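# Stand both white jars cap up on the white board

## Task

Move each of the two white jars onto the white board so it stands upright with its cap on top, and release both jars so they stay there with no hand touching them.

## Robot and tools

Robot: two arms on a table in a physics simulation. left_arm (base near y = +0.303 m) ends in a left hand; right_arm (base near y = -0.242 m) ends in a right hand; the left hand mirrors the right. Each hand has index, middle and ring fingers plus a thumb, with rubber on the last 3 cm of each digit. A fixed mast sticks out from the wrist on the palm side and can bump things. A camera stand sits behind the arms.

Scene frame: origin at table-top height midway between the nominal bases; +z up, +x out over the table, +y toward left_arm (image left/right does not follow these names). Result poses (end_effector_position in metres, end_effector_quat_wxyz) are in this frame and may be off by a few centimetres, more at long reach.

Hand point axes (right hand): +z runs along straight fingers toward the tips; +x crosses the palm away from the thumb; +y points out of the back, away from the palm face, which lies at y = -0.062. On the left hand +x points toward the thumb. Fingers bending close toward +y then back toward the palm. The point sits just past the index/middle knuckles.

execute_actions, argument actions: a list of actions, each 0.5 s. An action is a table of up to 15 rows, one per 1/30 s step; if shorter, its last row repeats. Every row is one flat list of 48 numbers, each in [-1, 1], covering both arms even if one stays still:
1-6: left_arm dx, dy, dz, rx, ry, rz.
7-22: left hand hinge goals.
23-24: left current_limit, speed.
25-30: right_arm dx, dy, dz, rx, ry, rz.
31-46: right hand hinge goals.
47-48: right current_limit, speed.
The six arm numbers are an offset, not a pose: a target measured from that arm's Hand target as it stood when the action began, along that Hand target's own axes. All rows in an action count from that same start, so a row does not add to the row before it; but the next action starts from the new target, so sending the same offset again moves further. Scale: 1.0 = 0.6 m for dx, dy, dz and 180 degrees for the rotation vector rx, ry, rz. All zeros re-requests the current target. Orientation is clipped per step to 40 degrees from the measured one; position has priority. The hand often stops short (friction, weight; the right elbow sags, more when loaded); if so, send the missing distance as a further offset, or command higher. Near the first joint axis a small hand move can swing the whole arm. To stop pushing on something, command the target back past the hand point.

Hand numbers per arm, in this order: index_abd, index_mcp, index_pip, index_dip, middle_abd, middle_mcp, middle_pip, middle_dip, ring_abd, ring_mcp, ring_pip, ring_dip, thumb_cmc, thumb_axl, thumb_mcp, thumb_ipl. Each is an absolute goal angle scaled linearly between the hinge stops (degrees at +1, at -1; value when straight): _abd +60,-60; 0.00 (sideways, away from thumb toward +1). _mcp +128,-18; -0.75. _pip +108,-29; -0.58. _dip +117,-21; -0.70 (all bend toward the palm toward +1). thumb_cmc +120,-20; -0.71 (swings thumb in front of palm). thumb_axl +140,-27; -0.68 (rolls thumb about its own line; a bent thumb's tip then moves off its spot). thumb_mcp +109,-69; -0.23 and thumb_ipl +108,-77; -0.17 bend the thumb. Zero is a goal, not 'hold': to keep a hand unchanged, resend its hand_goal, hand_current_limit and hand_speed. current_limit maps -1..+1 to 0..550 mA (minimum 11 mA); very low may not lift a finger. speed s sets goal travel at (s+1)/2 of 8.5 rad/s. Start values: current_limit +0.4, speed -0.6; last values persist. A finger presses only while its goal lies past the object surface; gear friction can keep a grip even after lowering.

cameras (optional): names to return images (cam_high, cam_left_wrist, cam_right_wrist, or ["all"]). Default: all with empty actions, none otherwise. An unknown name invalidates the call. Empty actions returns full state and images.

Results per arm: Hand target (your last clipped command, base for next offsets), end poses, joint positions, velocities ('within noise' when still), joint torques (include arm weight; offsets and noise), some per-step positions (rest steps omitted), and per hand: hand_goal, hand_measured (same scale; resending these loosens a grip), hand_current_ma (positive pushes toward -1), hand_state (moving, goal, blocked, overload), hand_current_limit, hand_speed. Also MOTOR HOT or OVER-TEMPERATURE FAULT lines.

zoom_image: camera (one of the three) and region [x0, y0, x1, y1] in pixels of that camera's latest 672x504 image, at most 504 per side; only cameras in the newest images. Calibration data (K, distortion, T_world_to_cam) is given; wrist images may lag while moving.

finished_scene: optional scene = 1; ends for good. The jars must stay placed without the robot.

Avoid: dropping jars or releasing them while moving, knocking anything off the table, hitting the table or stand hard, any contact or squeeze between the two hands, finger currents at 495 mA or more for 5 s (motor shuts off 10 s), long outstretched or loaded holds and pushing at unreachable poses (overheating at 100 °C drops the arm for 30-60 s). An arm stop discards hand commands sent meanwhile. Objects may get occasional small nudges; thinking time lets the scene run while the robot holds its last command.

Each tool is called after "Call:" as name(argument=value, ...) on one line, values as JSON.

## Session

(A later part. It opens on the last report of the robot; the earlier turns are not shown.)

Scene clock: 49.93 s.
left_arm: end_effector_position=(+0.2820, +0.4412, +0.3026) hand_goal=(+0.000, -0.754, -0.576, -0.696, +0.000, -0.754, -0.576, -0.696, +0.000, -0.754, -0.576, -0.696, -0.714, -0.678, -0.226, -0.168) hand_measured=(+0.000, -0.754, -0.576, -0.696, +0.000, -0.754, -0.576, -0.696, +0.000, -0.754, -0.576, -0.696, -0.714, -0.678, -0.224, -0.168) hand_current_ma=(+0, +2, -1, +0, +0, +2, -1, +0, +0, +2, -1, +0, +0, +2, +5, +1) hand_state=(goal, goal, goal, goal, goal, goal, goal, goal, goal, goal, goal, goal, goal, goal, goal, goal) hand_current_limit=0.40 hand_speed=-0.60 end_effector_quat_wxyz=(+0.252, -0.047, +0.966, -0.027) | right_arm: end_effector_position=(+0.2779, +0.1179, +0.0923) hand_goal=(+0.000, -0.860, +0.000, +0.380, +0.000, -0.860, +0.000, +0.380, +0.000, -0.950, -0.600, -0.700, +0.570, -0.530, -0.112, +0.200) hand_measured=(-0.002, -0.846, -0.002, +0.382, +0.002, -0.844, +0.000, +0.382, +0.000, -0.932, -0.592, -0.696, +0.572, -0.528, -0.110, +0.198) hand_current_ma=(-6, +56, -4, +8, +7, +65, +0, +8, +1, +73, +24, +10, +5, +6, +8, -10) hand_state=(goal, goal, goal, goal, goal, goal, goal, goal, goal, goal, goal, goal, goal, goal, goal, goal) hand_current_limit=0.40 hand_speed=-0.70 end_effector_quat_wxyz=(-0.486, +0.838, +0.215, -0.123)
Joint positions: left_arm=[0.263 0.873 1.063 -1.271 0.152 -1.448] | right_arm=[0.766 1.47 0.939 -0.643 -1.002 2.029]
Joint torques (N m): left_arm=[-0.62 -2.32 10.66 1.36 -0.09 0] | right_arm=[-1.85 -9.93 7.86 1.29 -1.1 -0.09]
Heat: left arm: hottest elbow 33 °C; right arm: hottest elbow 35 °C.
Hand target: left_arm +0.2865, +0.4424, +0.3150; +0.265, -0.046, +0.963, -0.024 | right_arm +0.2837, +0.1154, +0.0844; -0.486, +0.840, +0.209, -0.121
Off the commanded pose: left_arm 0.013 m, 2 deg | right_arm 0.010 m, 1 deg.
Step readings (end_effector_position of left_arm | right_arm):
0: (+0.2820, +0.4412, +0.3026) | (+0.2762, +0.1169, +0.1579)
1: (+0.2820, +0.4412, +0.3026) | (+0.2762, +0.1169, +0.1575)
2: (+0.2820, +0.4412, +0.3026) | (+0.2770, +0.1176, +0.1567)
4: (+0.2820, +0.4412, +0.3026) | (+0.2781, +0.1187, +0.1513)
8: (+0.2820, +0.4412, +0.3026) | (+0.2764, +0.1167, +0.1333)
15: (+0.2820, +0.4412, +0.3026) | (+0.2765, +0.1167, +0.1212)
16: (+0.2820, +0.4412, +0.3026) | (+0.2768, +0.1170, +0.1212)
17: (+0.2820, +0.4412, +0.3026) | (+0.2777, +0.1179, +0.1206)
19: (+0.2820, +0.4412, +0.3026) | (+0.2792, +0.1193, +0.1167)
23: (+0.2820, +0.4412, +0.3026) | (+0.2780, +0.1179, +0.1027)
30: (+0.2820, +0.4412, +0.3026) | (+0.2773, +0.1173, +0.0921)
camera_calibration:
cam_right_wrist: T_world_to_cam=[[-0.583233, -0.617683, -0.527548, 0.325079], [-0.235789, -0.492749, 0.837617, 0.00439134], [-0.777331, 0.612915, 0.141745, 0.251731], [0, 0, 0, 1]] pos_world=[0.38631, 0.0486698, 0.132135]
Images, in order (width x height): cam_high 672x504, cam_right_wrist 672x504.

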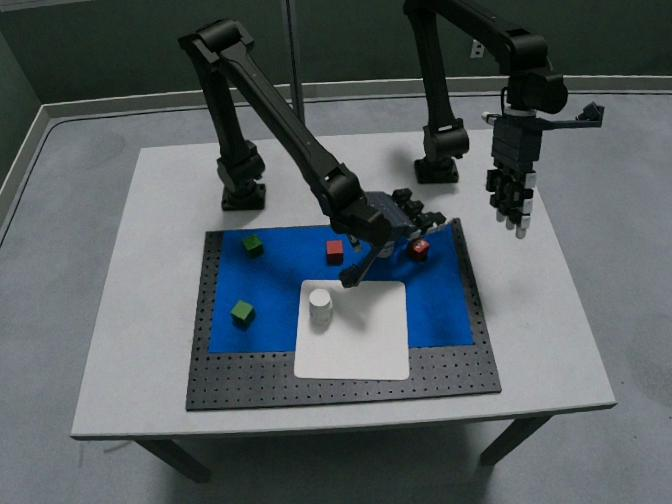

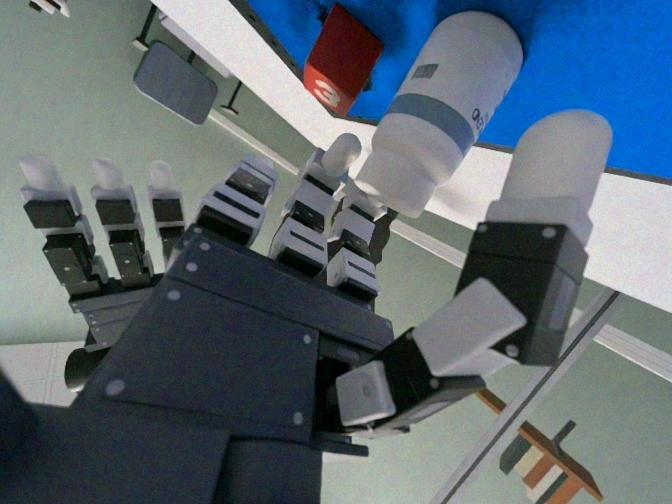

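Call:
execute_actions(actions=[[[0,0,0,0,0,0,0,-0.754,-0.576,-0.696,0,-0.754,-0.576,-0.696,0,-0.754,-0.576,-0.696,-0.714,-0.678,-0.226,-0.168,0.4,-0.6,0.002,0.021,0.0086,0,0,0,0,-0.8,0.0,0.4,0,-0.8,0.0,0.4,0,-0.95,-0.6,-0.7,0.571,-0.53,-0.112,0.157,0.4,-0.7]]], cameras=["cam_high","cam_right_wrist"])

Call:
zoom_image(camera="cam_right_wrist", region=[300, 0, 600, 260])

Call:
zoom_image(camera="cam_high", region=[300, 130, 500, 290])

Scene clock: 51.27 s.
left_arm: end_effector_position=(+0.2820, +0.4412, +0.3026) hand_goal=(+0.000, -0.754, -0.576, -0.696, +0.000, -0.754, -0.576, -0.696, +0.000, -0.754, -0.576, -0.696, -0.714, -0.678, -0.226, -0.168) hand_measured=(+0.000, -0.754, -0.576, -0.696, +0.000, -0.754, -0.576, -0.696, +0.000, -0.754, -0.576, -0.696, -0.714, -0.678, -0.224, -0.168) hand_current_ma=(+0, +2, -1, +0, +0, +2, -1, +0, +0, +2, -1, +0, +0, +2, +5, +1) hand_state=(goal, goal, goal, goal, goal, goal, goal, goal, goal, goal, goal, goal, goal, goal, goal, goal) hand_current_limit=0.40 hand_speed=-0.60 end_effector_quat_wxyz=(+0.252, -0.047, +0.966, -0.027) | right_arm: end_effector_position=(+0.2806, +0.1175, +0.0811) hand_goal=(+0.000, -0.800, +0.000, +0.400, +0.000, -0.800, +0.000, +0.400, +0.000, -0.950, -0.600, -0.700, +0.570, -0.530, -0.112, +0.156) hand_measured=(-0.002, -0.794, -0.002, +0.396, +0.002, -0.794, +0.000, +0.396, +0.000, -0.932, -0.592, -0.696, +0.572, -0.528, -0.110, +0.158) hand_current_ma=(-6, +17, -4, -11, +7, +21, +0, -11, +1, +73, +24, +10, +5, +6, +8, +7) hand_state=(goal, goal, goal, goal, goal, goal, goal, goal, goal, goal, goal, goal, goal, goal, goal, goal) hand_current_limit=0.40 hand_speed=-0.70 end_effector_quat_wxyz=(-0.486, +0.839, +0.212, -0.122)
Joint positions: left_arm=[0.263 0.873 1.063 -1.271 0.152 -1.448] | right_arm=[0.762 1.49 0.927 -0.612 -1.002 2.029]
Joint torques (N m): left_arm=[-0.67 -2.37 10.65 1.36 -0.09 0] | right_arm=[-1.73 -10.11 7.35 1.25 -1.19 -0.17]
Heat: left arm: hottest elbow 33 °C; right arm: hottest elbow 35 °C.
Hand target: left_arm +0.2865, +0.4424, +0.3150; +0.265, -0.046, +0.963, -0.024 | right_arm +0.2856, +0.1145, +0.0710; -0.486, +0.840, +0.209, -0.121
Off the commanded pose: left_arm 0.013 m, 2 deg | right_arm 0.012 m, 0 deg.
Step readings (end_effector_position of left_arm | right_arm):
0: (+0.2820, +0.4412, +0.3026) | (+0.2779, +0.1179, +0.0923)
1: (+0.2820, +0.4412, +0.3026) | (+0.2780, +0.1179, +0.0923)
2: (+0.2820, +0.4412, +0.3026) | (+0.2784, +0.1183, +0.0924)
4: (+0.2820, +0.4412, +0.3026) | (+0.2798, +0.1192, +0.0913)
8: (+0.2820, +0.4412, +0.3026) | (+0.2808, +0.1182, +0.0857)
15: (+0.2820, +0.4412, +0.3026) | (+0.2804, +0.1174, +0.0811)
camera_calibration:
cam_right_wrist: T_world_to_cam=[[-0.586611, -0.615056, -0.526873, 0.321078], [-0.237778, -0.491094, 0.838026, 0.0145257], [-0.774177, 0.616874, 0.141834, 0.254231], [0, 0, 0, 1]] pos_world=[0.388621, 0.0477857, 0.120935]
Images, in order (width x height): cam_high 672x504, cam_right_wrist 672x504.

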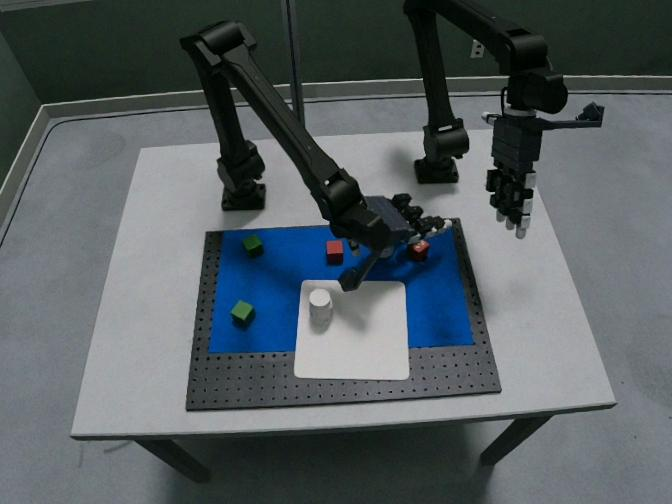

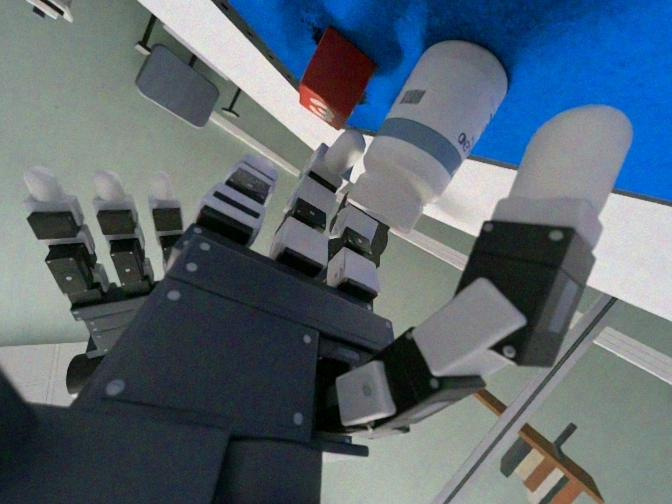

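Scaled by 1.680 from the camera's 672x504 image, which has a finer 960x720 frame.

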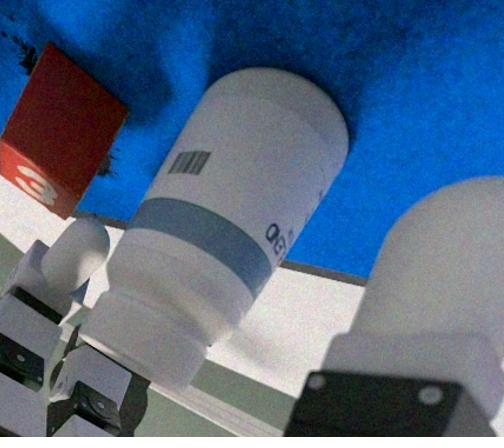

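Scaled by 2.520 from the camera's 672x504 image, which has a finer 960x720 frame.

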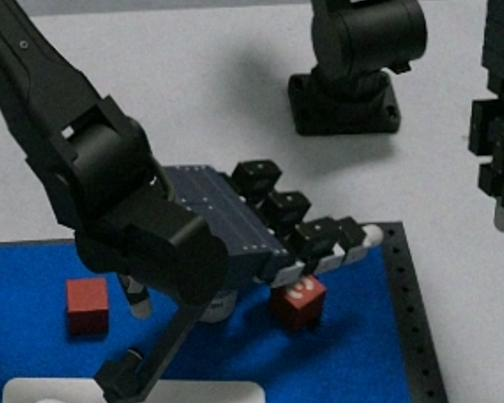

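Call:
execute_actions(actions=[[[0,0,0,0,0,0,0,-0.754,-0.576,-0.696,0,-0.754,-0.576,-0.696,0,-0.754,-0.576,-0.696,-0.714,-0.678,-0.226,-0.168,0.4,-0.6,0,0.0103,0.002,0,0,0,0,-0.78,0.0,0.4,0,-0.78,0.0,0.4,0,-0.95,-0.6,-0.7,0.571,-0.53,-0.05,0.157,0.4,-0.7]],[[0,0,0,0,0,0,0,-0.754,-0.576,-0.696,0,-0.754,-0.576,-0.696,0,-0.754,-0.576,-0.696,-0.714,-0.678,-0.226,-0.168,0.4,-0.6,0,0,0,0,0,0,0,-0.74,0.0,0.4,0,-0.74,0.0,0.4,0,-0.95,-0.6,-0.7,0.571,-0.53,0.1,0.157,0.4,-0.8]]], cameras=["cam_high","cam_right_wrist"])

Call:
zoom_image(camera="cam_right_wrist", region=[300, 0, 600, 260])

Scene clock: 52.90 s.
left_arm: end_effector_position=(+0.2820, +0.4412, +0.3026) hand_goal=(+0.000, -0.754, -0.576, -0.696, +0.000, -0.754, -0.576, -0.696, +0.000, -0.754, -0.576, -0.696, -0.714, -0.678, -0.226, -0.168) hand_measured=(+0.000, -0.754, -0.576, -0.696, +0.000, -0.754, -0.576, -0.696, +0.000, -0.754, -0.576, -0.696, -0.714, -0.678, -0.224, -0.168) hand_current_ma=(+0, +2, -1, +0, +0, +2, -1, +0, +0, +2, -1, +0, +0, +2, +5, +1) hand_state=(goal, goal, goal, goal, goal, goal, goal, goal, goal, goal, goal, goal, goal, goal, goal, goal) hand_current_limit=0.40 hand_speed=-0.60 end_effector_quat_wxyz=(+0.252, -0.047, +0.966, -0.027) | right_arm: end_effector_position=(+0.2816, +0.1160, +0.0759) hand_goal=(+0.000, -0.740, +0.000, +0.400, +0.000, -0.740, +0.000, +0.400, +0.000, -0.950, -0.600, -0.700, +0.570, -0.530, +0.100, +0.156) hand_measured=(-0.002, -0.736, -0.002, +0.396, +0.002, -0.734, +0.000, +0.396, +0.000, -0.932, -0.592, -0.696, +0.572, -0.528, +0.096, +0.158) hand_current_ma=(-6, +11, -4, -11, +7, +18, +0, -11, +1, +73, +24, +10, +5, +6, -13, +6) hand_state=(goal, goal, goal, goal, goal, goal, goal, goal, goal, goal, goal, goal, goal, goal, goal, goal) hand_current_limit=0.40 hand_speed=-0.80 end_effector_quat_wxyz=(-0.487, +0.839, +0.212, -0.122)
Joint positions: left_arm=[0.263 0.873 1.063 -1.271 0.152 -1.448] | right_arm=[0.757 1.498 0.92 -0.602 -1.004 2.024]
Joint torques (N m): left_arm=[-0.62 -2.32 10.65 1.35 -0.1 0] | right_arm=[-1.73 -10.81 7.24 1.33 -1.2 -0.18]
Heat: left arm: hottest elbow 33 °C; right arm: hottest elbow 35 °C.
Hand target: left_arm +0.2865, +0.4424, +0.3150; +0.265, -0.046, +0.963, -0.024 | right_arm +0.2864, +0.1126, +0.0649; -0.486, +0.840, +0.209, -0.121
Off the commanded pose: left_arm 0.013 m, 2 deg | right_arm 0.013 m, 0 deg.
Step readings (end_effector_position of left_arm | right_arm):
0: (+0.2820, +0.4412, +0.3026) | (+0.2806, +0.1175, +0.0811)
1: (+0.2820, +0.4412, +0.3026) | (+0.2806, +0.1175, +0.0811)
2: (+0.2820, +0.4412, +0.3026) | (+0.2809, +0.1176, +0.0811)
4: (+0.2820, +0.4412, +0.3026) | (+0.2816, +0.1180, +0.0808)
8: (+0.2820, +0.4412, +0.3026) | (+0.2823, +0.1171, +0.0787)
15: (+0.2820, +0.4412, +0.3026) | (+0.2817, +0.1159, +0.0758)
16: (+0.2820, +0.4412, +0.3026) | (+0.2817, +0.1159, +0.0758)
17: (+0.2820, +0.4412, +0.3026) | (+0.2817, +0.1160, +0.0759)
19: (+0.2820, +0.4412, +0.3026) | (+0.2816, +0.1160, +0.0759)
23: (+0.2820, +0.4412, +0.3026) | (+0.2816, +0.1160, +0.0759)
30: (+0.2820, +0.4412, +0.3026) | (+0.2816, +0.1160, +0.0759)
camera_calibration:
cam_right_wrist: T_world_to_cam=[[-0.587491, -0.614311, -0.526759, 0.318188], [-0.237819, -0.491128, 0.837995, 0.0184406], [-0.773496, 0.617588, 0.142438, 0.256375], [0, 0, 0, 1]] pos_world=[0.389623, 0.0461892, 0.115638]
Images, in order (width x height): cam_high 672x504, cam_right_wrist 672x504.

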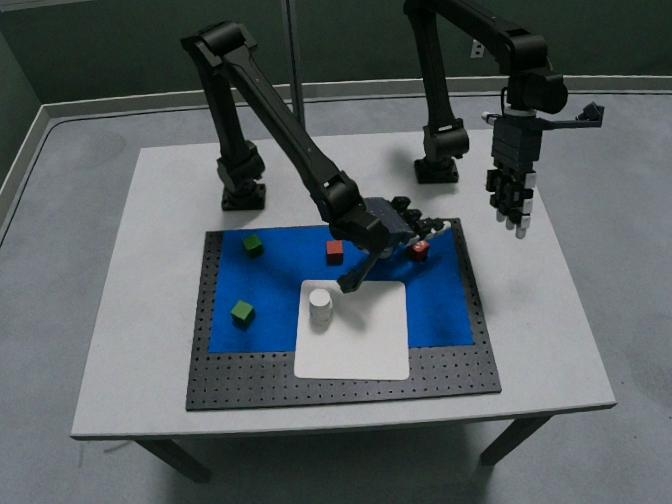

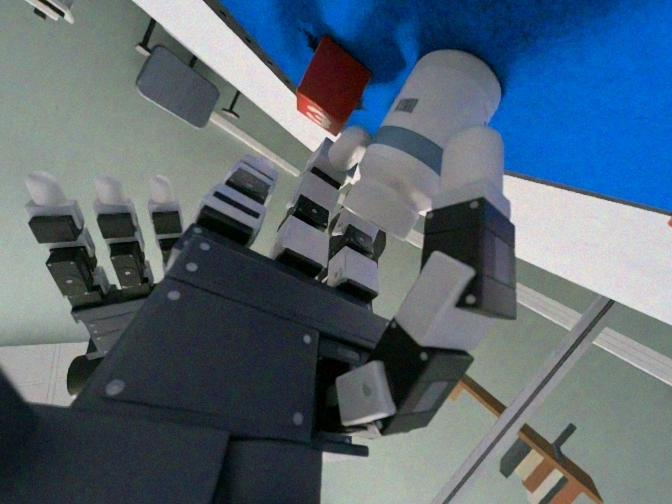

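Scaled by 1.680 from the camera's 672x504 image, which has a finer 960x720 frame.

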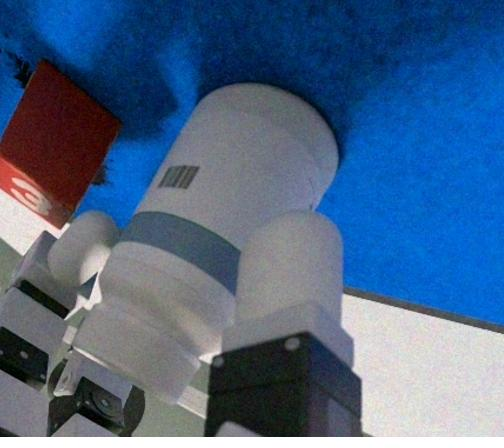

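Call:
execute_actions(actions=[[[0,0,0,0,0,0,0,-0.754,-0.576,-0.696,0,-0.754,-0.576,-0.696,0,-0.754,-0.576,-0.696,-0.714,-0.678,-0.226,-0.168,0.4,-0.6,0,0,0,0,0,0,0,-0.65,0.02,0.42,0,-0.65,0.02,0.42,0,-0.95,-0.6,-0.7,0.571,-0.53,0.2,0.2,0.4,-0.8]],[[0,0,0,0,0,0,0,-0.754,-0.576,-0.696,0,-0.754,-0.576,-0.696,0,-0.754,-0.576,-0.696,-0.714,-0.678,-0.226,-0.168,0.4,-0.6,0,0,0,0,0,0,0,-0.58,0.05,0.45,0,-0.58,0.05,0.45,0,-0.95,-0.6,-0.7,0.571,-0.53,0.23,0.2,0.4,-0.8]]], cameras=["cam_high","cam_right_wrist"])

Call:
zoom_image(camera="cam_right_wrist", region=[300, 0, 600, 260])

Scene clock: 54.40 s.
left_arm: end_effector_position=(+0.2820, +0.4412, +0.3026) hand_goal=(+0.000, -0.754, -0.576, -0.696, +0.000, -0.754, -0.576, -0.696, +0.000, -0.754, -0.576, -0.696, -0.714, -0.678, -0.226, -0.168) hand_measured=(+0.000, -0.754, -0.576, -0.696, +0.000, -0.754, -0.576, -0.696, +0.000, -0.754, -0.576, -0.696, -0.714, -0.678, -0.224, -0.168) hand_current_ma=(+0, +2, -1, +0, +0, +2, -1, +0, +0, +2, -1, +0, +0, +2, +5, +1) hand_state=(goal, goal, goal, goal, goal, goal, goal, goal, goal, goal, goal, goal, goal, goal, goal, goal) hand_current_limit=0.40 hand_speed=-0.60 end_effector_quat_wxyz=(+0.252, -0.047, +0.966, -0.027) | right_arm: end_effector_position=(+0.2815, +0.1161, +0.0761) hand_goal=(+0.000, -0.580, +0.050, +0.450, +0.000, -0.580, +0.050, +0.450, +0.000, -0.950, -0.600, -0.700, +0.570, -0.530, +0.230, +0.200) hand_measured=(-0.008, -0.652, +0.012, +0.428, +0.004, -0.638, +0.018, +0.428, +0.000, -0.932, -0.592, -0.696, +0.572, -0.518, +0.152, +0.182) hand_current_ma=(-21, -330, -152, -87, +13, -257, -123, -81, +1, +73, +24, +10, +9, +56, -385, -92) hand_state=(goal, blocked, blocked, blocked, goal, blocked, blocked, blocked, goal, goal, goal, goal, goal, goal, blocked, goal) hand_current_limit=0.40 hand_speed=-0.80 end_effector_quat_wxyz=(-0.487, +0.838, +0.212, -0.122)
Joint positions: left_arm=[0.263 0.873 1.063 -1.271 0.152 -1.448] | right_arm=[0.757 1.498 0.92 -0.602 -1.006 2.023]
Joint torques (N m): left_arm=[-0.62 -2.32 10.65 1.36 -0.09 0] | right_arm=[-1.67 -9.88 7.25 1.26 -1.12 -0.21]
Heat: left arm: hottest elbow 33 °C; right arm: hottest elbow 35 °C.
Hand target: left_arm +0.2865, +0.4424, +0.3150; +0.265, -0.046, +0.963, -0.024 | right_arm +0.2866, +0.1125, +0.0649; -0.486, +0.840, +0.209, -0.121
Off the commanded pose: left_arm 0.013 m, 2 deg | right_arm 0.013 m, 0 deg.
Step readings (end_effector_position of left_arm | right_arm):
0: (+0.2820, +0.4412, +0.3026) | (+0.2816, +0.1160, +0.0759)
1: (+0.2820, +0.4412, +0.3026) | (+0.2816, +0.1160, +0.0759)
2: (+0.2820, +0.4412, +0.3026) | (+0.2816, +0.1161, +0.0760)
4: (+0.2820, +0.4412, +0.3026) | (+0.2816, +0.1161, +0.0760)
8: (+0.2820, +0.4412, +0.3026) | (+0.2816, +0.1161, +0.0760)
15: (+0.2820, +0.4412, +0.3026) | (+0.2816, +0.1161, +0.0760)
16: (+0.2820, +0.4412, +0.3026) | (+0.2816, +0.1161, +0.0760)
17: (+0.2820, +0.4412, +0.3026) | (+0.2817, +0.1160, +0.0760)
19: (+0.2820, +0.4412, +0.3026) | (+0.2816, +0.1161, +0.0761)
23: (+0.2820, +0.4412, +0.3026) | (+0.2815, +0.1161, +0.0761)
30: (+0.2820, +0.4412, +0.3026) | (+0.2815, +0.1161, +0.0761)
camera_calibration:
cam_right_wrist: T_world_to_cam=[[-0.587627, -0.613802, -0.527202, 0.318332], [-0.236859, -0.492532, 0.837443, 0.0182384], [-0.773688, 0.616976, 0.144041, 0.256228], [0, 0, 0, 1]] pos_world=[0.389621, 0.0462892, 0.115644]
Images, in order (width x height): cam_high 672x504, cam_right_wrist 672x504.

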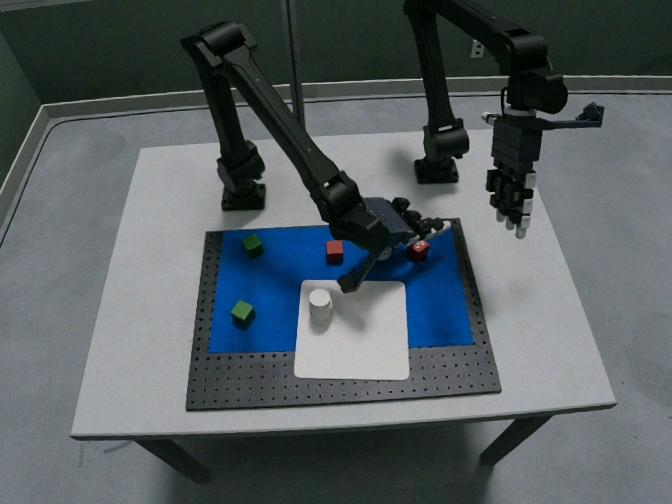

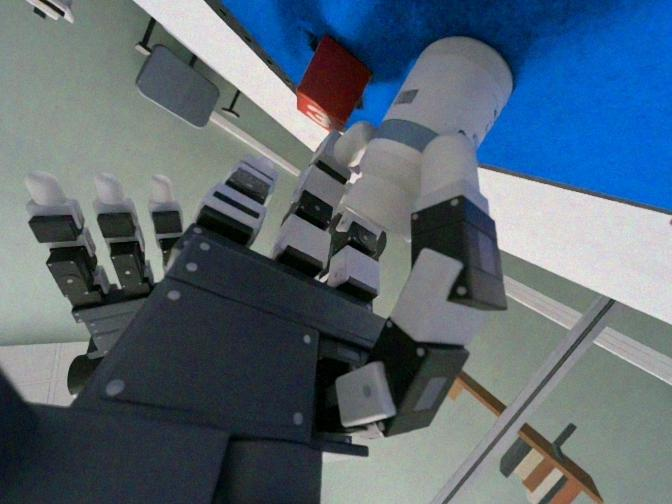

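Scaled by 1.680 from the camera's 672x504 image, which has a finer 960x720 frame.

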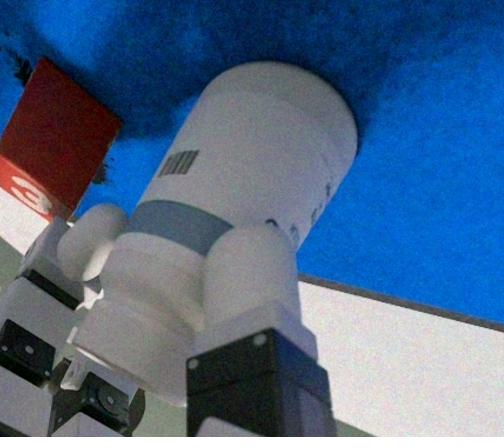

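Call:
execute_actions(actions=[[[0,0,0,0,0,0,0,-0.754,-0.576,-0.696,0,-0.754,-0.576,-0.696,0,-0.754,-0.576,-0.696,-0.714,-0.678,-0.226,-0.168,0.4,-0.6,0.0177,-0.0675,-0.0498,0,0,0,0,-0.58,0.05,0.45,0,-0.58,0.05,0.45,0,-0.95,-0.6,-0.7,0.571,-0.53,0.23,0.2,0.4,-0.8]],[[0,0,0,0,0,0,0,-0.754,-0.576,-0.696,0,-0.754,-0.576,-0.696,0,-0.754,-0.576,-0.696,-0.714,-0.678,-0.226,-0.168,0.4,-0.6,0.056,-0.0305,-0.064,0,0,0,0,-0.58,0.05,0.45,0,-0.58,0.05,0.45,0,-0.95,-0.6,-0.7,0.571,-0.53,0.23,0.2,0.4,-0.8]]], cameras=["cam_high","cam_right_wrist"])

Call:
zoom_image(camera="cam_right_wrist", region=[300, 0, 600, 260])

Scene clock: 57.20 s.
left_arm: end_effector_position=(+0.2820, +0.4412, +0.3026) hand_goal=(+0.000, -0.754, -0.576, -0.696, +0.000, -0.754, -0.576, -0.696, +0.000, -0.754, -0.576, -0.696, -0.714, -0.678, -0.226, -0.168) hand_measured=(+0.000, -0.754, -0.576, -0.696, +0.000, -0.754, -0.576, -0.696, +0.000, -0.754, -0.576, -0.696, -0.714, -0.678, -0.224, -0.168) hand_current_ma=(+0, +2, -1, +0, +0, +2, -1, +0, +0, +2, -1, +0, +0, +2, +5, +1) hand_state=(goal, goal, goal, goal, goal, goal, goal, goal, goal, goal, goal, goal, goal, goal, goal, goal) hand_current_limit=0.40 hand_speed=-0.60 end_effector_quat_wxyz=(+0.252, -0.047, +0.966, -0.027) | right_arm: end_effector_position=(+0.3266, +0.0984, +0.1401) hand_goal=(+0.000, -0.580, +0.050, +0.450, +0.000, -0.580, +0.050, +0.450, +0.000, -0.950, -0.600, -0.700, +0.570, -0.530, +0.230, +0.200) hand_measured=(-0.008, -0.646, +0.012, +0.428, +0.006, -0.634, +0.018, +0.432, +0.000, -0.932, -0.592, -0.696, +0.572, -0.516, +0.152, +0.176) hand_current_ma=(-23, -304, -152, -87, +15, -244, -123, -67, +1, +73, +24, +10, +9, +67, -385, -127) hand_state=(goal, blocked, blocked, blocked, goal, blocked, blocked, goal, goal, goal, goal, goal, goal, goal, blocked, blocked) hand_current_limit=0.40 hand_speed=-0.80 end_effector_quat_wxyz=(-0.481, +0.844, +0.199, -0.130)
Joint positions: left_arm=[0.263 0.873 1.063 -1.271 0.152 -1.448] | right_arm=[0.658 1.508 1.131 -0.966 -1.028 1.868]
Joint torques (N m): left_arm=[-0.62 -2.37 10.65 1.35 -0.09 0] | right_arm=[-0.5 -11.4 11.93 0.13 -1.34 -0.2]
Heat: left arm: hottest elbow 33 °C; right arm: hottest elbow 35 °C.
Hand target: left_arm +0.2865, +0.4424, +0.3150; +0.265, -0.046, +0.963, -0.024 | right_arm +0.3397, +0.1070, +0.1501; -0.486, +0.840, +0.209, -0.121
Off the commanded pose: left_arm 0.013 m, 2 deg | right_arm 0.019 m, 2 deg.
Step readings (end_effector_position of left_arm | right_arm):
0: (+0.2820, +0.4412, +0.3026) | (+0.2815, +0.1161, +0.0761)
1: (+0.2820, +0.4412, +0.3026) | (+0.2815, +0.1161, +0.0761)
2: (+0.2820, +0.4412, +0.3026) | (+0.2807, +0.1152, +0.0761)
4: (+0.2820, +0.4412, +0.3026) | (+0.2776, +0.1105, +0.0770)
8: (+0.2820, +0.4412, +0.3026) | (+0.2751, +0.1021, +0.0829)
15: (+0.2820, +0.4412, +0.3026) | (+0.2812, +0.1046, +0.0965)
16: (+0.2820, +0.4412, +0.3026) | (+0.2816, +0.1046, +0.0972)
17: (+0.2820, +0.4412, +0.3026) | (+0.2817, +0.1035, +0.0996)
19: (+0.2820, +0.4412, +0.3026) | (+0.2855, +0.1006, +0.1080)
23: (+0.2820, +0.4412, +0.3026) | (+0.3115, +0.0991, +0.1338)
30: (+0.2820, +0.4412, +0.3026) | (+0.3277, +0.0999, +0.1491)
camera_calibration:
cam_right_wrist: T_world_to_cam=[[-0.607455, -0.616663, -0.500724, 0.370743], [-0.225037, -0.470936, 0.852982, -0.0415295], [-0.761811, 0.63083, 0.147301, 0.287167], [0, 0, 0, 1]] pos_world=[0.434631, 0.027912, 0.178764]
Images, in order (width x height): cam_high 672x504, cam_right_wrist 672x504.

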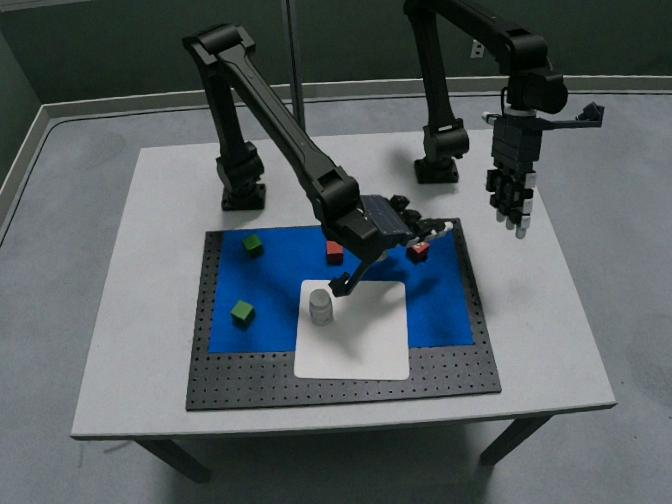

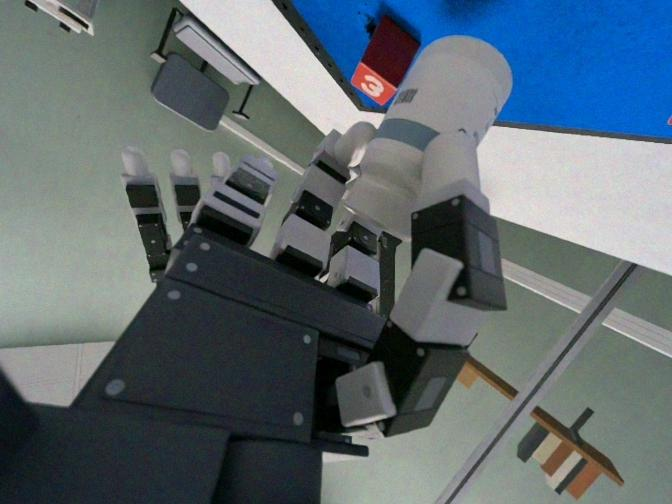

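Scaled by 1.680 from the camera's 672x504 image, which has a finer 960x720 frame.

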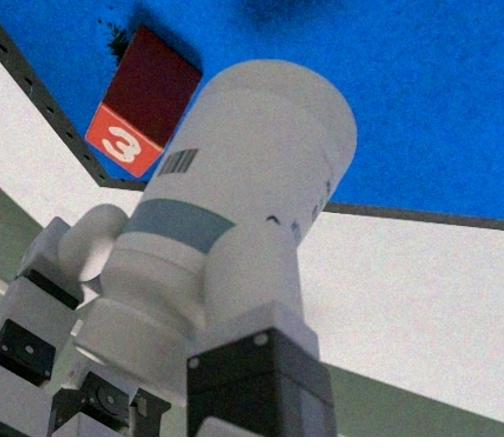

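Call:
execute_actions(actions=[[[0,0,0,0,0,0,0,-0.754,-0.576,-0.696,0,-0.754,-0.576,-0.696,0,-0.754,-0.576,-0.696,-0.714,-0.678,-0.226,-0.168,0.4,-0.6,0.0753,0.0168,-0.0627,0,0.0192,0.0111,0,-0.58,0.05,0.45,0,-0.58,0.05,0.45,0,-0.95,-0.6,-0.7,0.571,-0.53,0.23,0.2,0.4,-0.8]],[[0,0,0,0,0,0,0,-0.754,-0.576,-0.696,0,-0.754,-0.576,-0.696,0,-0.754,-0.576,-0.696,-0.714,-0.678,-0.226,-0.168,0.4,-0.6,0.0793,0.0287,-0.0497,0,0.0192,0.0111,0,-0.58,0.05,0.45,0,-0.58,0.05,0.45,0,-0.95,-0.6,-0.7,0.571,-0.53,0.23,0.2,0.4,-0.8]]], cameras=["cam_high","cam_right_wrist"])

Call:
zoom_image(camera="cam_right_wrist", region=[300, 0, 600, 260])

Call:
zoom_image(camera="cam_high", region=[260, 200, 460, 400])

Scene clock: 58.97 s.
left_arm: end_effector_position=(+0.2820, +0.4412, +0.3026) hand_goal=(+0.000, -0.754, -0.576, -0.696, +0.000, -0.754, -0.576, -0.696, +0.000, -0.754, -0.576, -0.696, -0.714, -0.678, -0.226, -0.168) hand_measured=(+0.000, -0.754, -0.576, -0.696, +0.000, -0.754, -0.576, -0.696, +0.000, -0.754, -0.576, -0.696, -0.714, -0.678, -0.224, -0.168) hand_current_ma=(+0, +2, -1, +0, +0, +2, -1, +0, +0, +2, -1, +0, +0, +2, +5, +1) hand_state=(goal, goal, goal, goal, goal, goal, goal, goal, goal, goal, goal, goal, goal, goal, goal, goal) hand_current_limit=0.40 hand_speed=-0.60 end_effector_quat_wxyz=(+0.252, -0.047, +0.966, -0.027) | right_arm: end_effector_position=(+0.4405, +0.0740, +0.1524) hand_goal=(+0.000, -0.580, +0.050, +0.450, +0.000, -0.580, +0.050, +0.450, +0.000, -0.950, -0.600, -0.700, +0.570, -0.530, +0.230, +0.200) hand_measured=(-0.008, -0.646, +0.012, +0.428, +0.006, -0.634, +0.018, +0.432, +0.000, -0.932, -0.592, -0.696, +0.572, -0.516, +0.152, +0.176) hand_current_ma=(-25, -302, -152, -87, +15, -242, -123, -67, +1, +73, +24, +10, +8, +67, -385, -129) hand_state=(goal, blocked, blocked, blocked, goal, blocked, blocked, goal, goal, goal, goal, goal, goal, goal, blocked, blocked) hand_current_limit=0.40 hand_speed=-0.80 end_effector_quat_wxyz=(-0.489, +0.856, +0.139, -0.095)
Joint positions: left_arm=[0.263 0.873 1.063 -1.271 0.152 -1.448] | right_arm=[0.485 1.676 1.371 -1.086 -1.034 1.811]
Joint torques (N m): left_arm=[-0.62 -2.37 10.65 1.36 -0.09 0] | right_arm=[-0.21 -14.33 12.62 0.35 -1.42 -0.18]
Heat: left arm: hottest elbow 33 °C; right arm: hottest elbow 36 °C.
Hand target: left_arm +0.2865, +0.4424, +0.3150; +0.265, -0.046, +0.963, -0.024 | right_arm +0.4546, +0.0829, +0.1598; -0.493, +0.853, +0.150, -0.087
Off the commanded pose: left_arm 0.013 m, 2 deg | right_arm 0.018 m, 2 deg.
Step readings (end_effector_position of left_arm | right_arm):
0: (+0.2820, +0.4412, +0.3026) | (+0.3267, +0.0984, +0.1401)
1: (+0.2820, +0.4412, +0.3026) | (+0.3267, +0.0984, +0.1401)
2: (+0.2820, +0.4412, +0.3026) | (+0.3280, +0.0976, +0.1407)
4: (+0.2820, +0.4412, +0.3026) | (+0.3353, +0.0968, +0.1436)
8: (+0.2820, +0.4412, +0.3026) | (+0.3671, +0.0913, +0.1501)
15: (+0.2820, +0.4412, +0.3026) | (+0.3845, +0.0848, +0.1524)
16: (+0.2820, +0.4412, +0.3026) | (+0.3844, +0.0847, +0.1522)
17: (+0.2820, +0.4412, +0.3026) | (+0.3855, +0.0843, +0.1522)
19: (+0.2820, +0.4412, +0.3026) | (+0.3942, +0.0860, +0.1528)
23: (+0.2820, +0.4412, +0.3026) | (+0.4242, +0.0826, +0.1530)
30: (+0.2820, +0.4412, +0.3026) | (+0.4398, +0.0737, +0.1507)
camera_calibration:
cam_right_wrist: T_world_to_cam=[[-0.688663, -0.523658, -0.501524, 0.459939], [-0.2911, -0.433815, 0.852682, -0.011495], [-0.664081, 0.733204, 0.146315, 0.337028], [0, 0, 0, 1]] pos_world=[0.537211, -0.011246, 0.19116]
Images, in order (width x height): cam_high 672x504, cam_right_wrist 672x504.

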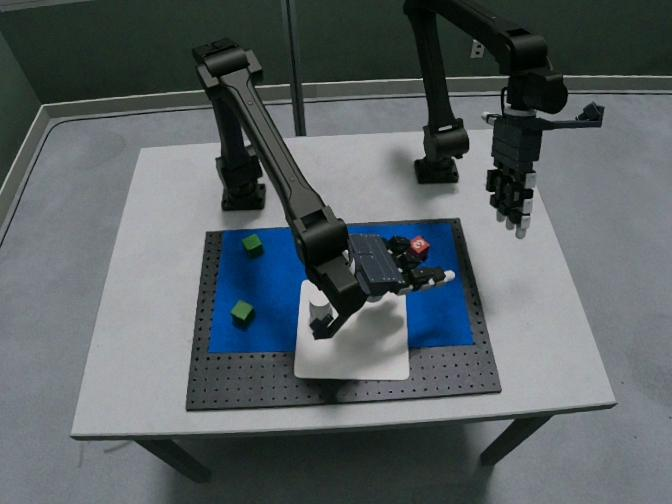

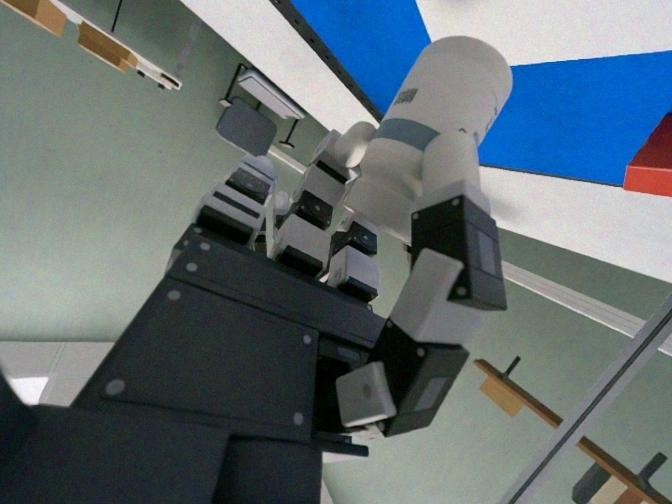

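Scaled by 1.680 from the camera's 672x504 image, which has a finer 960x720 frame.

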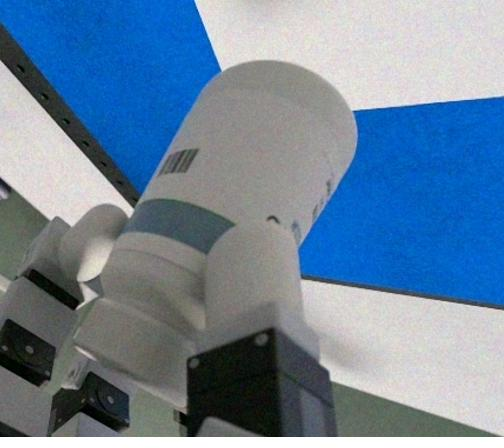

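Scaled by 2.520 from the camera's 672x504 image, which has a finer 960x720 frame.

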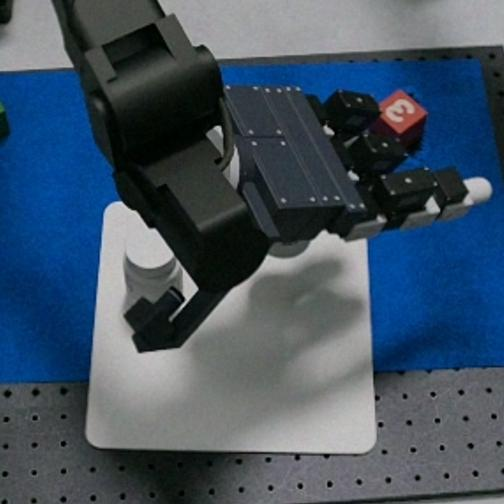

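Call:
execute_actions(actions=[[[0,0,0,0,0,0,0,-0.754,-0.576,-0.696,0,-0.754,-0.576,-0.696,0,-0.754,-0.576,-0.696,-0.714,-0.678,-0.226,-0.168,0.4,-0.6,0,0.065,0.0375,0,0,0,0,-0.58,0.05,0.45,0,-0.58,0.05,0.45,0,-0.95,-0.6,-0.7,0.571,-0.53,0.23,0.2,0.4,-0.8]],[[0,0,0,0,0,0,0,-0.754,-0.576,-0.696,0,-0.754,-0.576,-0.696,0,-0.754,-0.576,-0.696,-0.714,-0.678,-0.226,-0.168,0.4,-0.6,0,0.032,0.018,0,0,0,0,-0.58,0.05,0.45,0,-0.58,0.05,0.45,0,-0.95,-0.6,-0.7,0.571,-0.53,0.23,0.2,0.4,-0.8]]], cameras=["cam_high","cam_right_wrist"])

Call:
zoom_image(camera="cam_right_wrist", region=[300, 0, 600, 260])

Call:
zoom_image(camera="cam_high", region=[260, 200, 460, 400])

Scene clock: 61.17 s.
left_arm: end_effector_position=(+0.2820, +0.4412, +0.3026) hand_goal=(+0.000, -0.754, -0.576, -0.696, +0.000, -0.754, -0.576, -0.696, +0.000, -0.754, -0.576, -0.696, -0.714, -0.678, -0.226, -0.168) hand_measured=(+0.000, -0.754, -0.576, -0.696, +0.000, -0.754, -0.576, -0.696, +0.000, -0.754, -0.576, -0.696, -0.714, -0.678, -0.224, -0.168) hand_current_ma=(+0, +2, -1, +0, +0, +2, -1, +0, +0, +2, -1, +0, +0, +2, +5, +1) hand_state=(goal, goal, goal, goal, goal, goal, goal, goal, goal, goal, goal, goal, goal, goal, goal, goal) hand_current_limit=0.40 hand_speed=-0.60 end_effector_quat_wxyz=(+0.252, -0.047, +0.966, -0.027) | right_arm: end_effector_position=(+0.4539, +0.0808, +0.1039) hand_goal=(+0.000, -0.580, +0.050, +0.450, +0.000, -0.580, +0.050, +0.450, +0.000, -0.950, -0.600, -0.700, +0.570, -0.530, +0.230, +0.200) hand_measured=(-0.008, -0.646, +0.012, +0.428, +0.006, -0.634, +0.018, +0.432, +0.000, -0.932, -0.592, -0.696, +0.572, -0.516, +0.152, +0.176) hand_current_ma=(-25, -302, -152, -87, +15, -242, -123, -67, +1, +73, +24, +10, +8, +67, -385, -129) hand_state=(goal, blocked, blocked, blocked, goal, blocked, blocked, goal, goal, goal, goal, goal, goal, goal, blocked, blocked) hand_current_limit=0.40 hand_speed=-0.80 end_effector_quat_wxyz=(-0.493, +0.853, +0.147, -0.084)
Joint positions: left_arm=[0.263 0.873 1.063 -1.271 0.152 -1.448] | right_arm=[0.485 1.743 1.324 -0.949 -1.036 1.805]
Joint torques (N m): left_arm=[-0.62 -2.26 10.63 1.35 -0.09 0] | right_arm=[-0.32 -15.03 8.01 1.05 -1.33 -0.13]
Heat: left arm: hottest elbow 34 °C; right arm: hottest elbow 36 °C.
Hand target: left_arm +0.2865, +0.4424, +0.3150; +0.265, -0.046, +0.963, -0.024 | right_arm +0.4547, +0.0827, +0.0929; -0.493, +0.853, +0.150, -0.087
Off the commanded pose: left_arm 0.013 m, 2 deg | right_arm 0.011 m, 0 deg.
Step readings (end_effector_position of left_arm | right_arm):
0: (+0.2820, +0.4412, +0.3026) | (+0.4406, +0.0740, +0.1523)
1: (+0.2820, +0.4412, +0.3026) | (+0.4406, +0.0740, +0.1523)
2: (+0.2820, +0.4412, +0.3026) | (+0.4411, +0.0744, +0.1519)
4: (+0.2820, +0.4412, +0.3026) | (+0.4455, +0.0766, +0.1494)
8: (+0.2820, +0.4412, +0.3026) | (+0.4534, +0.0804, +0.1383)
15: (+0.2820, +0.4412, +0.3026) | (+0.4525, +0.0800, +0.1244)
16: (+0.2820, +0.4412, +0.3026) | (+0.4528, +0.0802, +0.1244)
17: (+0.2820, +0.4412, +0.3026) | (+0.4536, +0.0805, +0.1239)
19: (+0.2820, +0.4412, +0.3026) | (+0.4549, +0.0813, +0.1215)
23: (+0.2820, +0.4412, +0.3026) | (+0.4542, +0.0809, +0.1127)
30: (+0.2820, +0.4412, +0.3026) | (+0.4534, +0.0805, +0.1038)
camera_calibration:
cam_right_wrist: T_world_to_cam=[[-0.673987, -0.519077, -0.525643, 0.443888], [-0.310572, -0.446508, 0.839152, 0.0479427], [-0.670288, 0.728827, 0.139729, 0.351882], [0, 0, 0, 1]] pos_world=[0.549927, -0.00464196, 0.143927]
Images, in order (width x height): cam_high 672x504, cam_right_wrist 672x504.

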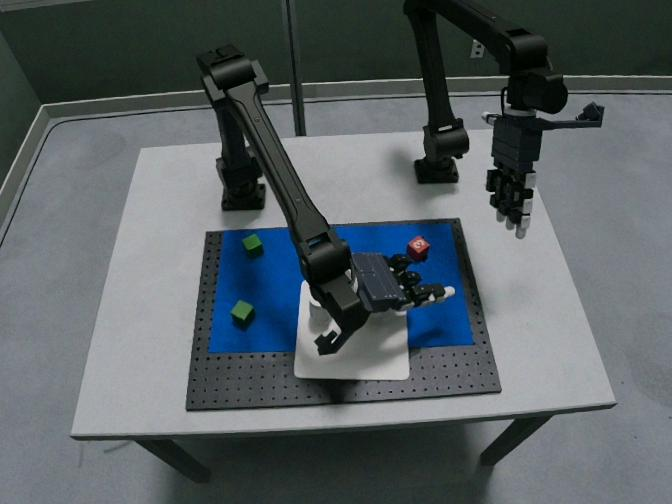

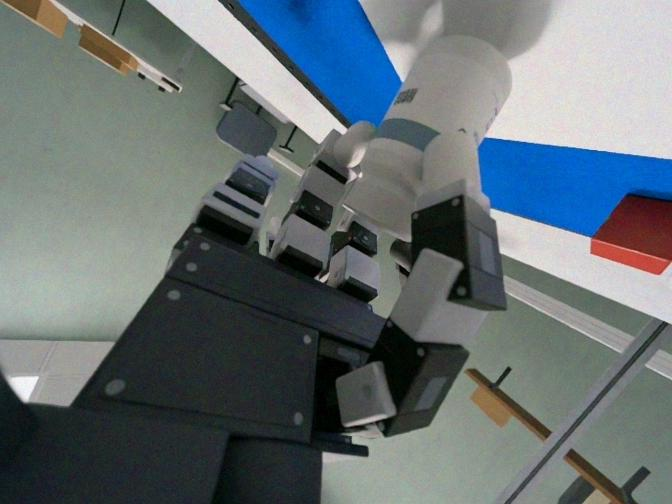

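Scaled by 1.680 from the camera's 672x504 image, which has a finer 960x720 frame.

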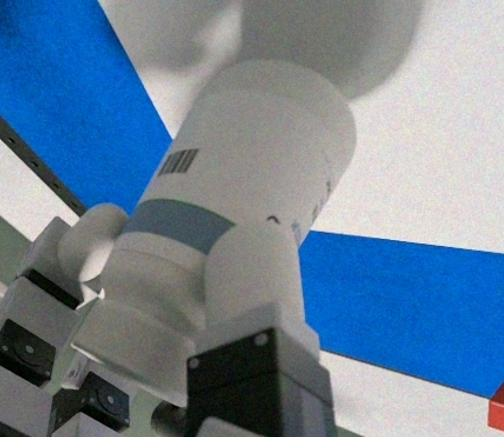

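Scaled by 2.520 from the camera's 672x504 image, which has a finer 960x720 frame.

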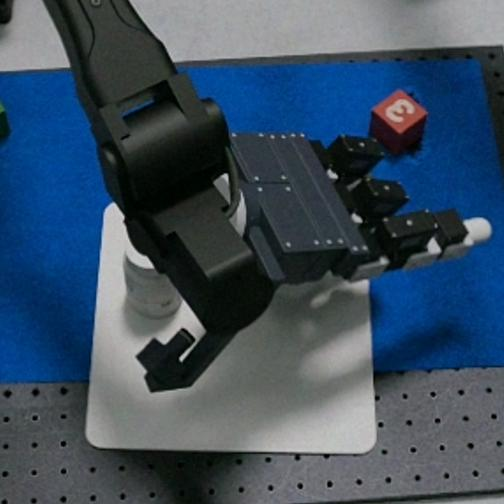

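Call:
execute_actions(actions=[[[0,0,0,0,0,0,0,-0.754,-0.576,-0.696,0,-0.754,-0.576,-0.696,0,-0.754,-0.576,-0.696,-0.714,-0.678,-0.226,-0.168,0.4,-0.6,0,0.0217,0.0125,0,0,0,0,-0.58,0.05,0.45,0,-0.58,0.05,0.45,0,-0.95,-0.6,-0.7,0.571,-0.53,0.23,0.2,0.4,-0.8]]], cameras=["cam_high","cam_right_wrist"])

Call:
zoom_image(camera="cam_right_wrist", region=[300, 0, 600, 260])

Scene clock: 62.07 s.
left_arm: end_effector_position=(+0.2820, +0.4412, +0.3026) hand_goal=(+0.000, -0.754, -0.576, -0.696, +0.000, -0.754, -0.576, -0.696, +0.000, -0.754, -0.576, -0.696, -0.714, -0.678, -0.226, -0.168) hand_measured=(+0.000, -0.754, -0.576, -0.696, +0.000, -0.754, -0.576, -0.696, +0.000, -0.754, -0.576, -0.696, -0.714, -0.678, -0.224, -0.168) hand_current_ma=(+0, +2, -1, +0, +0, +2, -1, +0, +0, +2, -1, +0, +0, +2, +5, +1) hand_state=(goal, goal, goal, goal, goal, goal, goal, goal, goal, goal, goal, goal, goal, goal, goal, goal) hand_current_limit=0.40 hand_speed=-0.60 end_effector_quat_wxyz=(+0.252, -0.047, +0.966, -0.027) | right_arm: end_effector_position=(+0.4546, +0.0811, +0.0900) hand_goal=(+0.000, -0.580, +0.050, +0.450, +0.000, -0.580, +0.050, +0.450, +0.000, -0.950, -0.600, -0.700, +0.570, -0.530, +0.230, +0.200) hand_measured=(-0.008, -0.646, +0.012, +0.428, +0.006, -0.634, +0.018, +0.432, +0.000, -0.932, -0.592, -0.696, +0.572, -0.516, +0.152, +0.176) hand_current_ma=(-25, -302, -152, -87, +15, -242, -123, -67, +1, +73, +24, +10, +8, +67, -385, -129) hand_state=(goal, blocked, blocked, blocked, goal, blocked, blocked, goal, goal, goal, goal, goal, goal, goal, blocked, blocked) hand_current_limit=0.40 hand_speed=-0.80 end_effector_quat_wxyz=(-0.493, +0.853, +0.148, -0.083)
Joint positions: left_arm=[0.263 0.873 1.063 -1.271 0.152 -1.448] | right_arm=[0.485 1.759 1.306 -0.912 -1.036 1.805]
Joint torques (N m): left_arm=[-0.62 -2.37 10.63 1.36 -0.1 0] | right_arm=[-0.56 -15.03 7.76 0.8 -1.32 -0.17]
Heat: left arm: hottest elbow 34 °C; right arm: hottest elbow 36 °C.
Hand target: left_arm +0.2865, +0.4424, +0.3150; +0.265, -0.046, +0.963, -0.024 | right_arm +0.4547, +0.0827, +0.0779; -0.493, +0.853, +0.150, -0.087
Off the commanded pose: left_arm 0.013 m, 2 deg | right_arm 0.012 m, 1 deg.
Step readings (end_effector_position of left_arm | right_arm):
0: (+0.2820, +0.4412, +0.3026) | (+0.4539, +0.0808, +0.1039)
1: (+0.2820, +0.4412, +0.3026) | (+0.4540, +0.0808, +0.1039)
2: (+0.2820, +0.4412, +0.3026) | (+0.4544, +0.0810, +0.1036)
4: (+0.2820, +0.4412, +0.3026) | (+0.4554, +0.0815, +0.1020)
8: (+0.2820, +0.4412, +0.3026) | (+0.4551, +0.0813, +0.0962)
15: (+0.2820, +0.4412, +0.3026) | (+0.4543, +0.0810, +0.0900)
camera_calibration:
cam_right_wrist: T_world_to_cam=[[-0.672701, -0.518473, -0.527882, 0.436833], [-0.312598, -0.447493, 0.837874, 0.0610411], [-0.670639, 0.728653, 0.138955, 0.354274], [0, 0, 0, 1]] pos_world=[0.550529, -0.00434075, 0.130223]
Images, in order (width x height): cam_high 672x504, cam_right_wrist 672x504.

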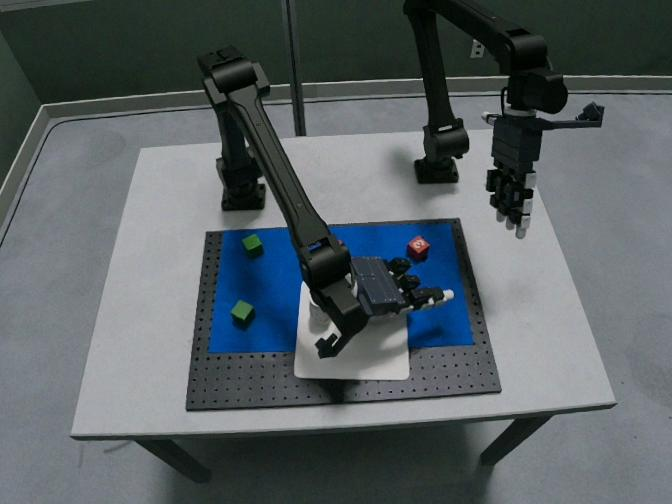

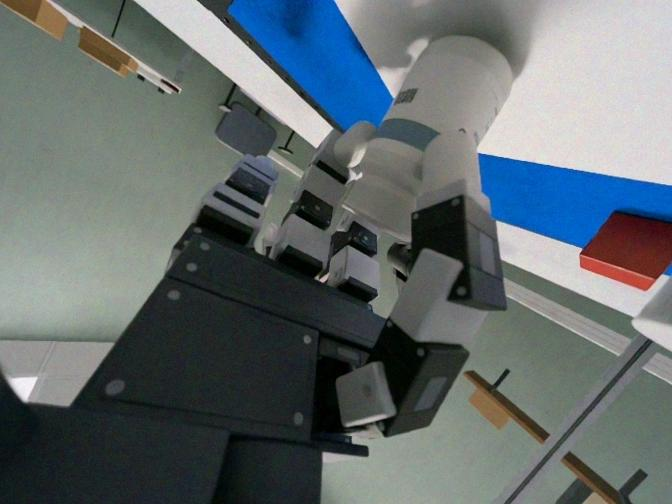

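Scaled by 1.680 from the camera's 672x504 image, which has a finer 960x720 frame.

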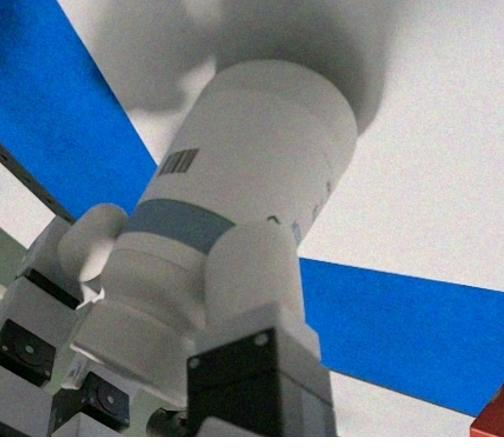

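Call:
execute_actions(actions=[[[0,0,0,0,0,0,0,-0.754,-0.576,-0.696,0,-0.754,-0.576,-0.696,0,-0.754,-0.576,-0.696,-0.714,-0.678,-0.226,-0.168,0.4,-0.6,0,0.0087,0.005,0,0,0,0,-0.58,0.05,0.45,0,-0.58,0.05,0.45,0,-0.95,-0.6,-0.7,0.571,-0.53,0.23,0.2,0.4,-0.8]]], cameras=["cam_right_wrist"])

Call:
zoom_image(camera="cam_right_wrist", region=[300, 0, 600, 260])

Scene clock: 63.00 s.
left_arm: end_effector_position=(+0.2820, +0.4412, +0.3026) hand_goal=(+0.000, -0.754, -0.576, -0.696, +0.000, -0.754, -0.576, -0.696, +0.000, -0.754, -0.576, -0.696, -0.714, -0.678, -0.226, -0.168) hand_measured=(+0.000, -0.754, -0.576, -0.696, +0.000, -0.754, -0.576, -0.696, +0.000, -0.754, -0.576, -0.696, -0.714, -0.678, -0.224, -0.168) hand_current_ma=(+0, +2, -1, +0, +0, +2, -1, +0, +0, +2, -1, +0, +0, +2, +5, +1) hand_state=(goal, goal, goal, goal, goal, goal, goal, goal, goal, goal, goal, goal, goal, goal, goal, goal) hand_current_limit=0.40 hand_speed=-0.60 end_effector_quat_wxyz=(+0.252, -0.047, +0.966, -0.027) | right_arm: end_effector_position=(+0.4553, +0.0814, +0.0855) hand_goal=(+0.000, -0.580, +0.050, +0.450, +0.000, -0.580, +0.050, +0.450, +0.000, -0.950, -0.600, -0.700, +0.570, -0.530, +0.230, +0.200) hand_measured=(-0.008, -0.646, +0.012, +0.428, +0.006, -0.634, +0.018, +0.432, +0.000, -0.932, -0.592, -0.696, +0.572, -0.516, +0.152, +0.176) hand_current_ma=(-25, -302, -152, -87, +15, -242, -123, -67, +1, +73, +24, +10, +8, +67, -385, -129) hand_state=(goal, blocked, blocked, blocked, goal, blocked, blocked, goal, goal, goal, goal, goal, goal, goal, blocked, blocked) hand_current_limit=0.40 hand_speed=-0.80 end_effector_quat_wxyz=(-0.494, +0.853, +0.149, -0.082)
Joint positions: left_arm=[0.263 0.873 1.063 -1.271 0.152 -1.448] | right_arm=[0.485 1.764 1.3 -0.898 -1.036 1.805]
Joint torques (N m): left_arm=[-0.62 -2.37 10.63 1.36 -0.09 0] | right_arm=[-0.85 -15.09 7.76 0.94 -1.34 -0.17]
Heat: left arm: hottest elbow 34 °C; right arm: hottest elbow 36 °C.
Hand target: left_arm +0.2865, +0.4424, +0.3150; +0.265, -0.046, +0.963, -0.024 | right_arm +0.4547, +0.0827, +0.0718; -0.493, +0.853, +0.150, -0.087
Off the commanded pose: left_arm 0.013 m, 2 deg | right_arm 0.014 m, 1 deg.
Step readings (end_effector_position of left_arm | right_arm):
0: (+0.2820, +0.4412, +0.3026) | (+0.4546, +0.0811, +0.0900)
1: (+0.2820, +0.4412, +0.3026) | (+0.4546, +0.0811, +0.0900)
2: (+0.2820, +0.4412, +0.3026) | (+0.4549, +0.0812, +0.0900)
4: (+0.2820, +0.4412, +0.3026) | (+0.4558, +0.0817, +0.0899)
8: (+0.2820, +0.4412, +0.3026) | (+0.4560, +0.0818, +0.0886)
15: (+0.2820, +0.4412, +0.3026) | (+0.4551, +0.0814, +0.0857)
camera_calibration:
cam_right_wrist: T_world_to_cam=[[-0.671082, -0.517697, -0.530697, 0.434589], [-0.315152, -0.448729, 0.836255, 0.0665775], [-0.671066, 0.728445, 0.137981, 0.355414], [0, 0, 0, 1]] pos_world=[0.551133, -0.00403918, 0.125919]
Images, in order (width x height): cam_right_wrist 672x504.

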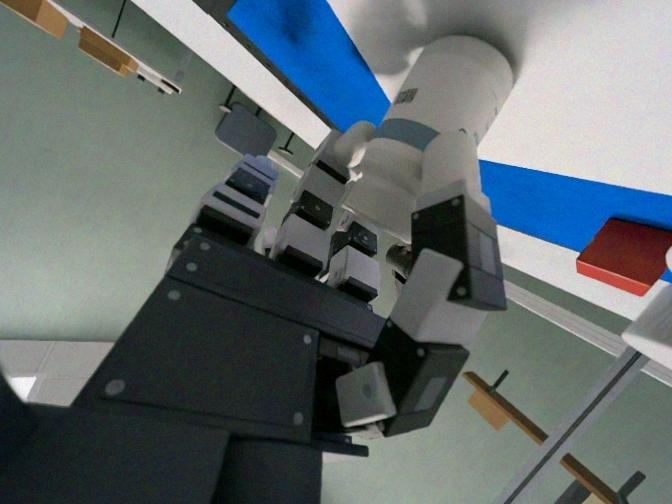

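Scaled by 1.680 from the camera's 672x504 image, which has a finer 960x720 frame.

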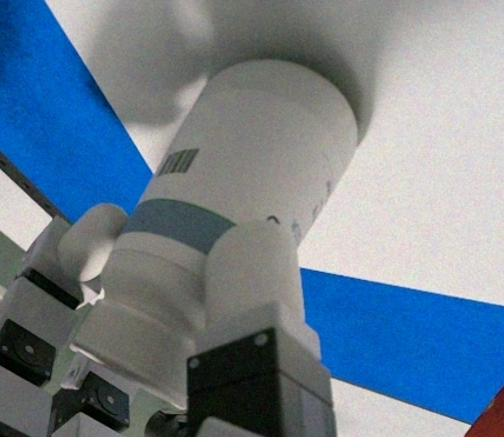

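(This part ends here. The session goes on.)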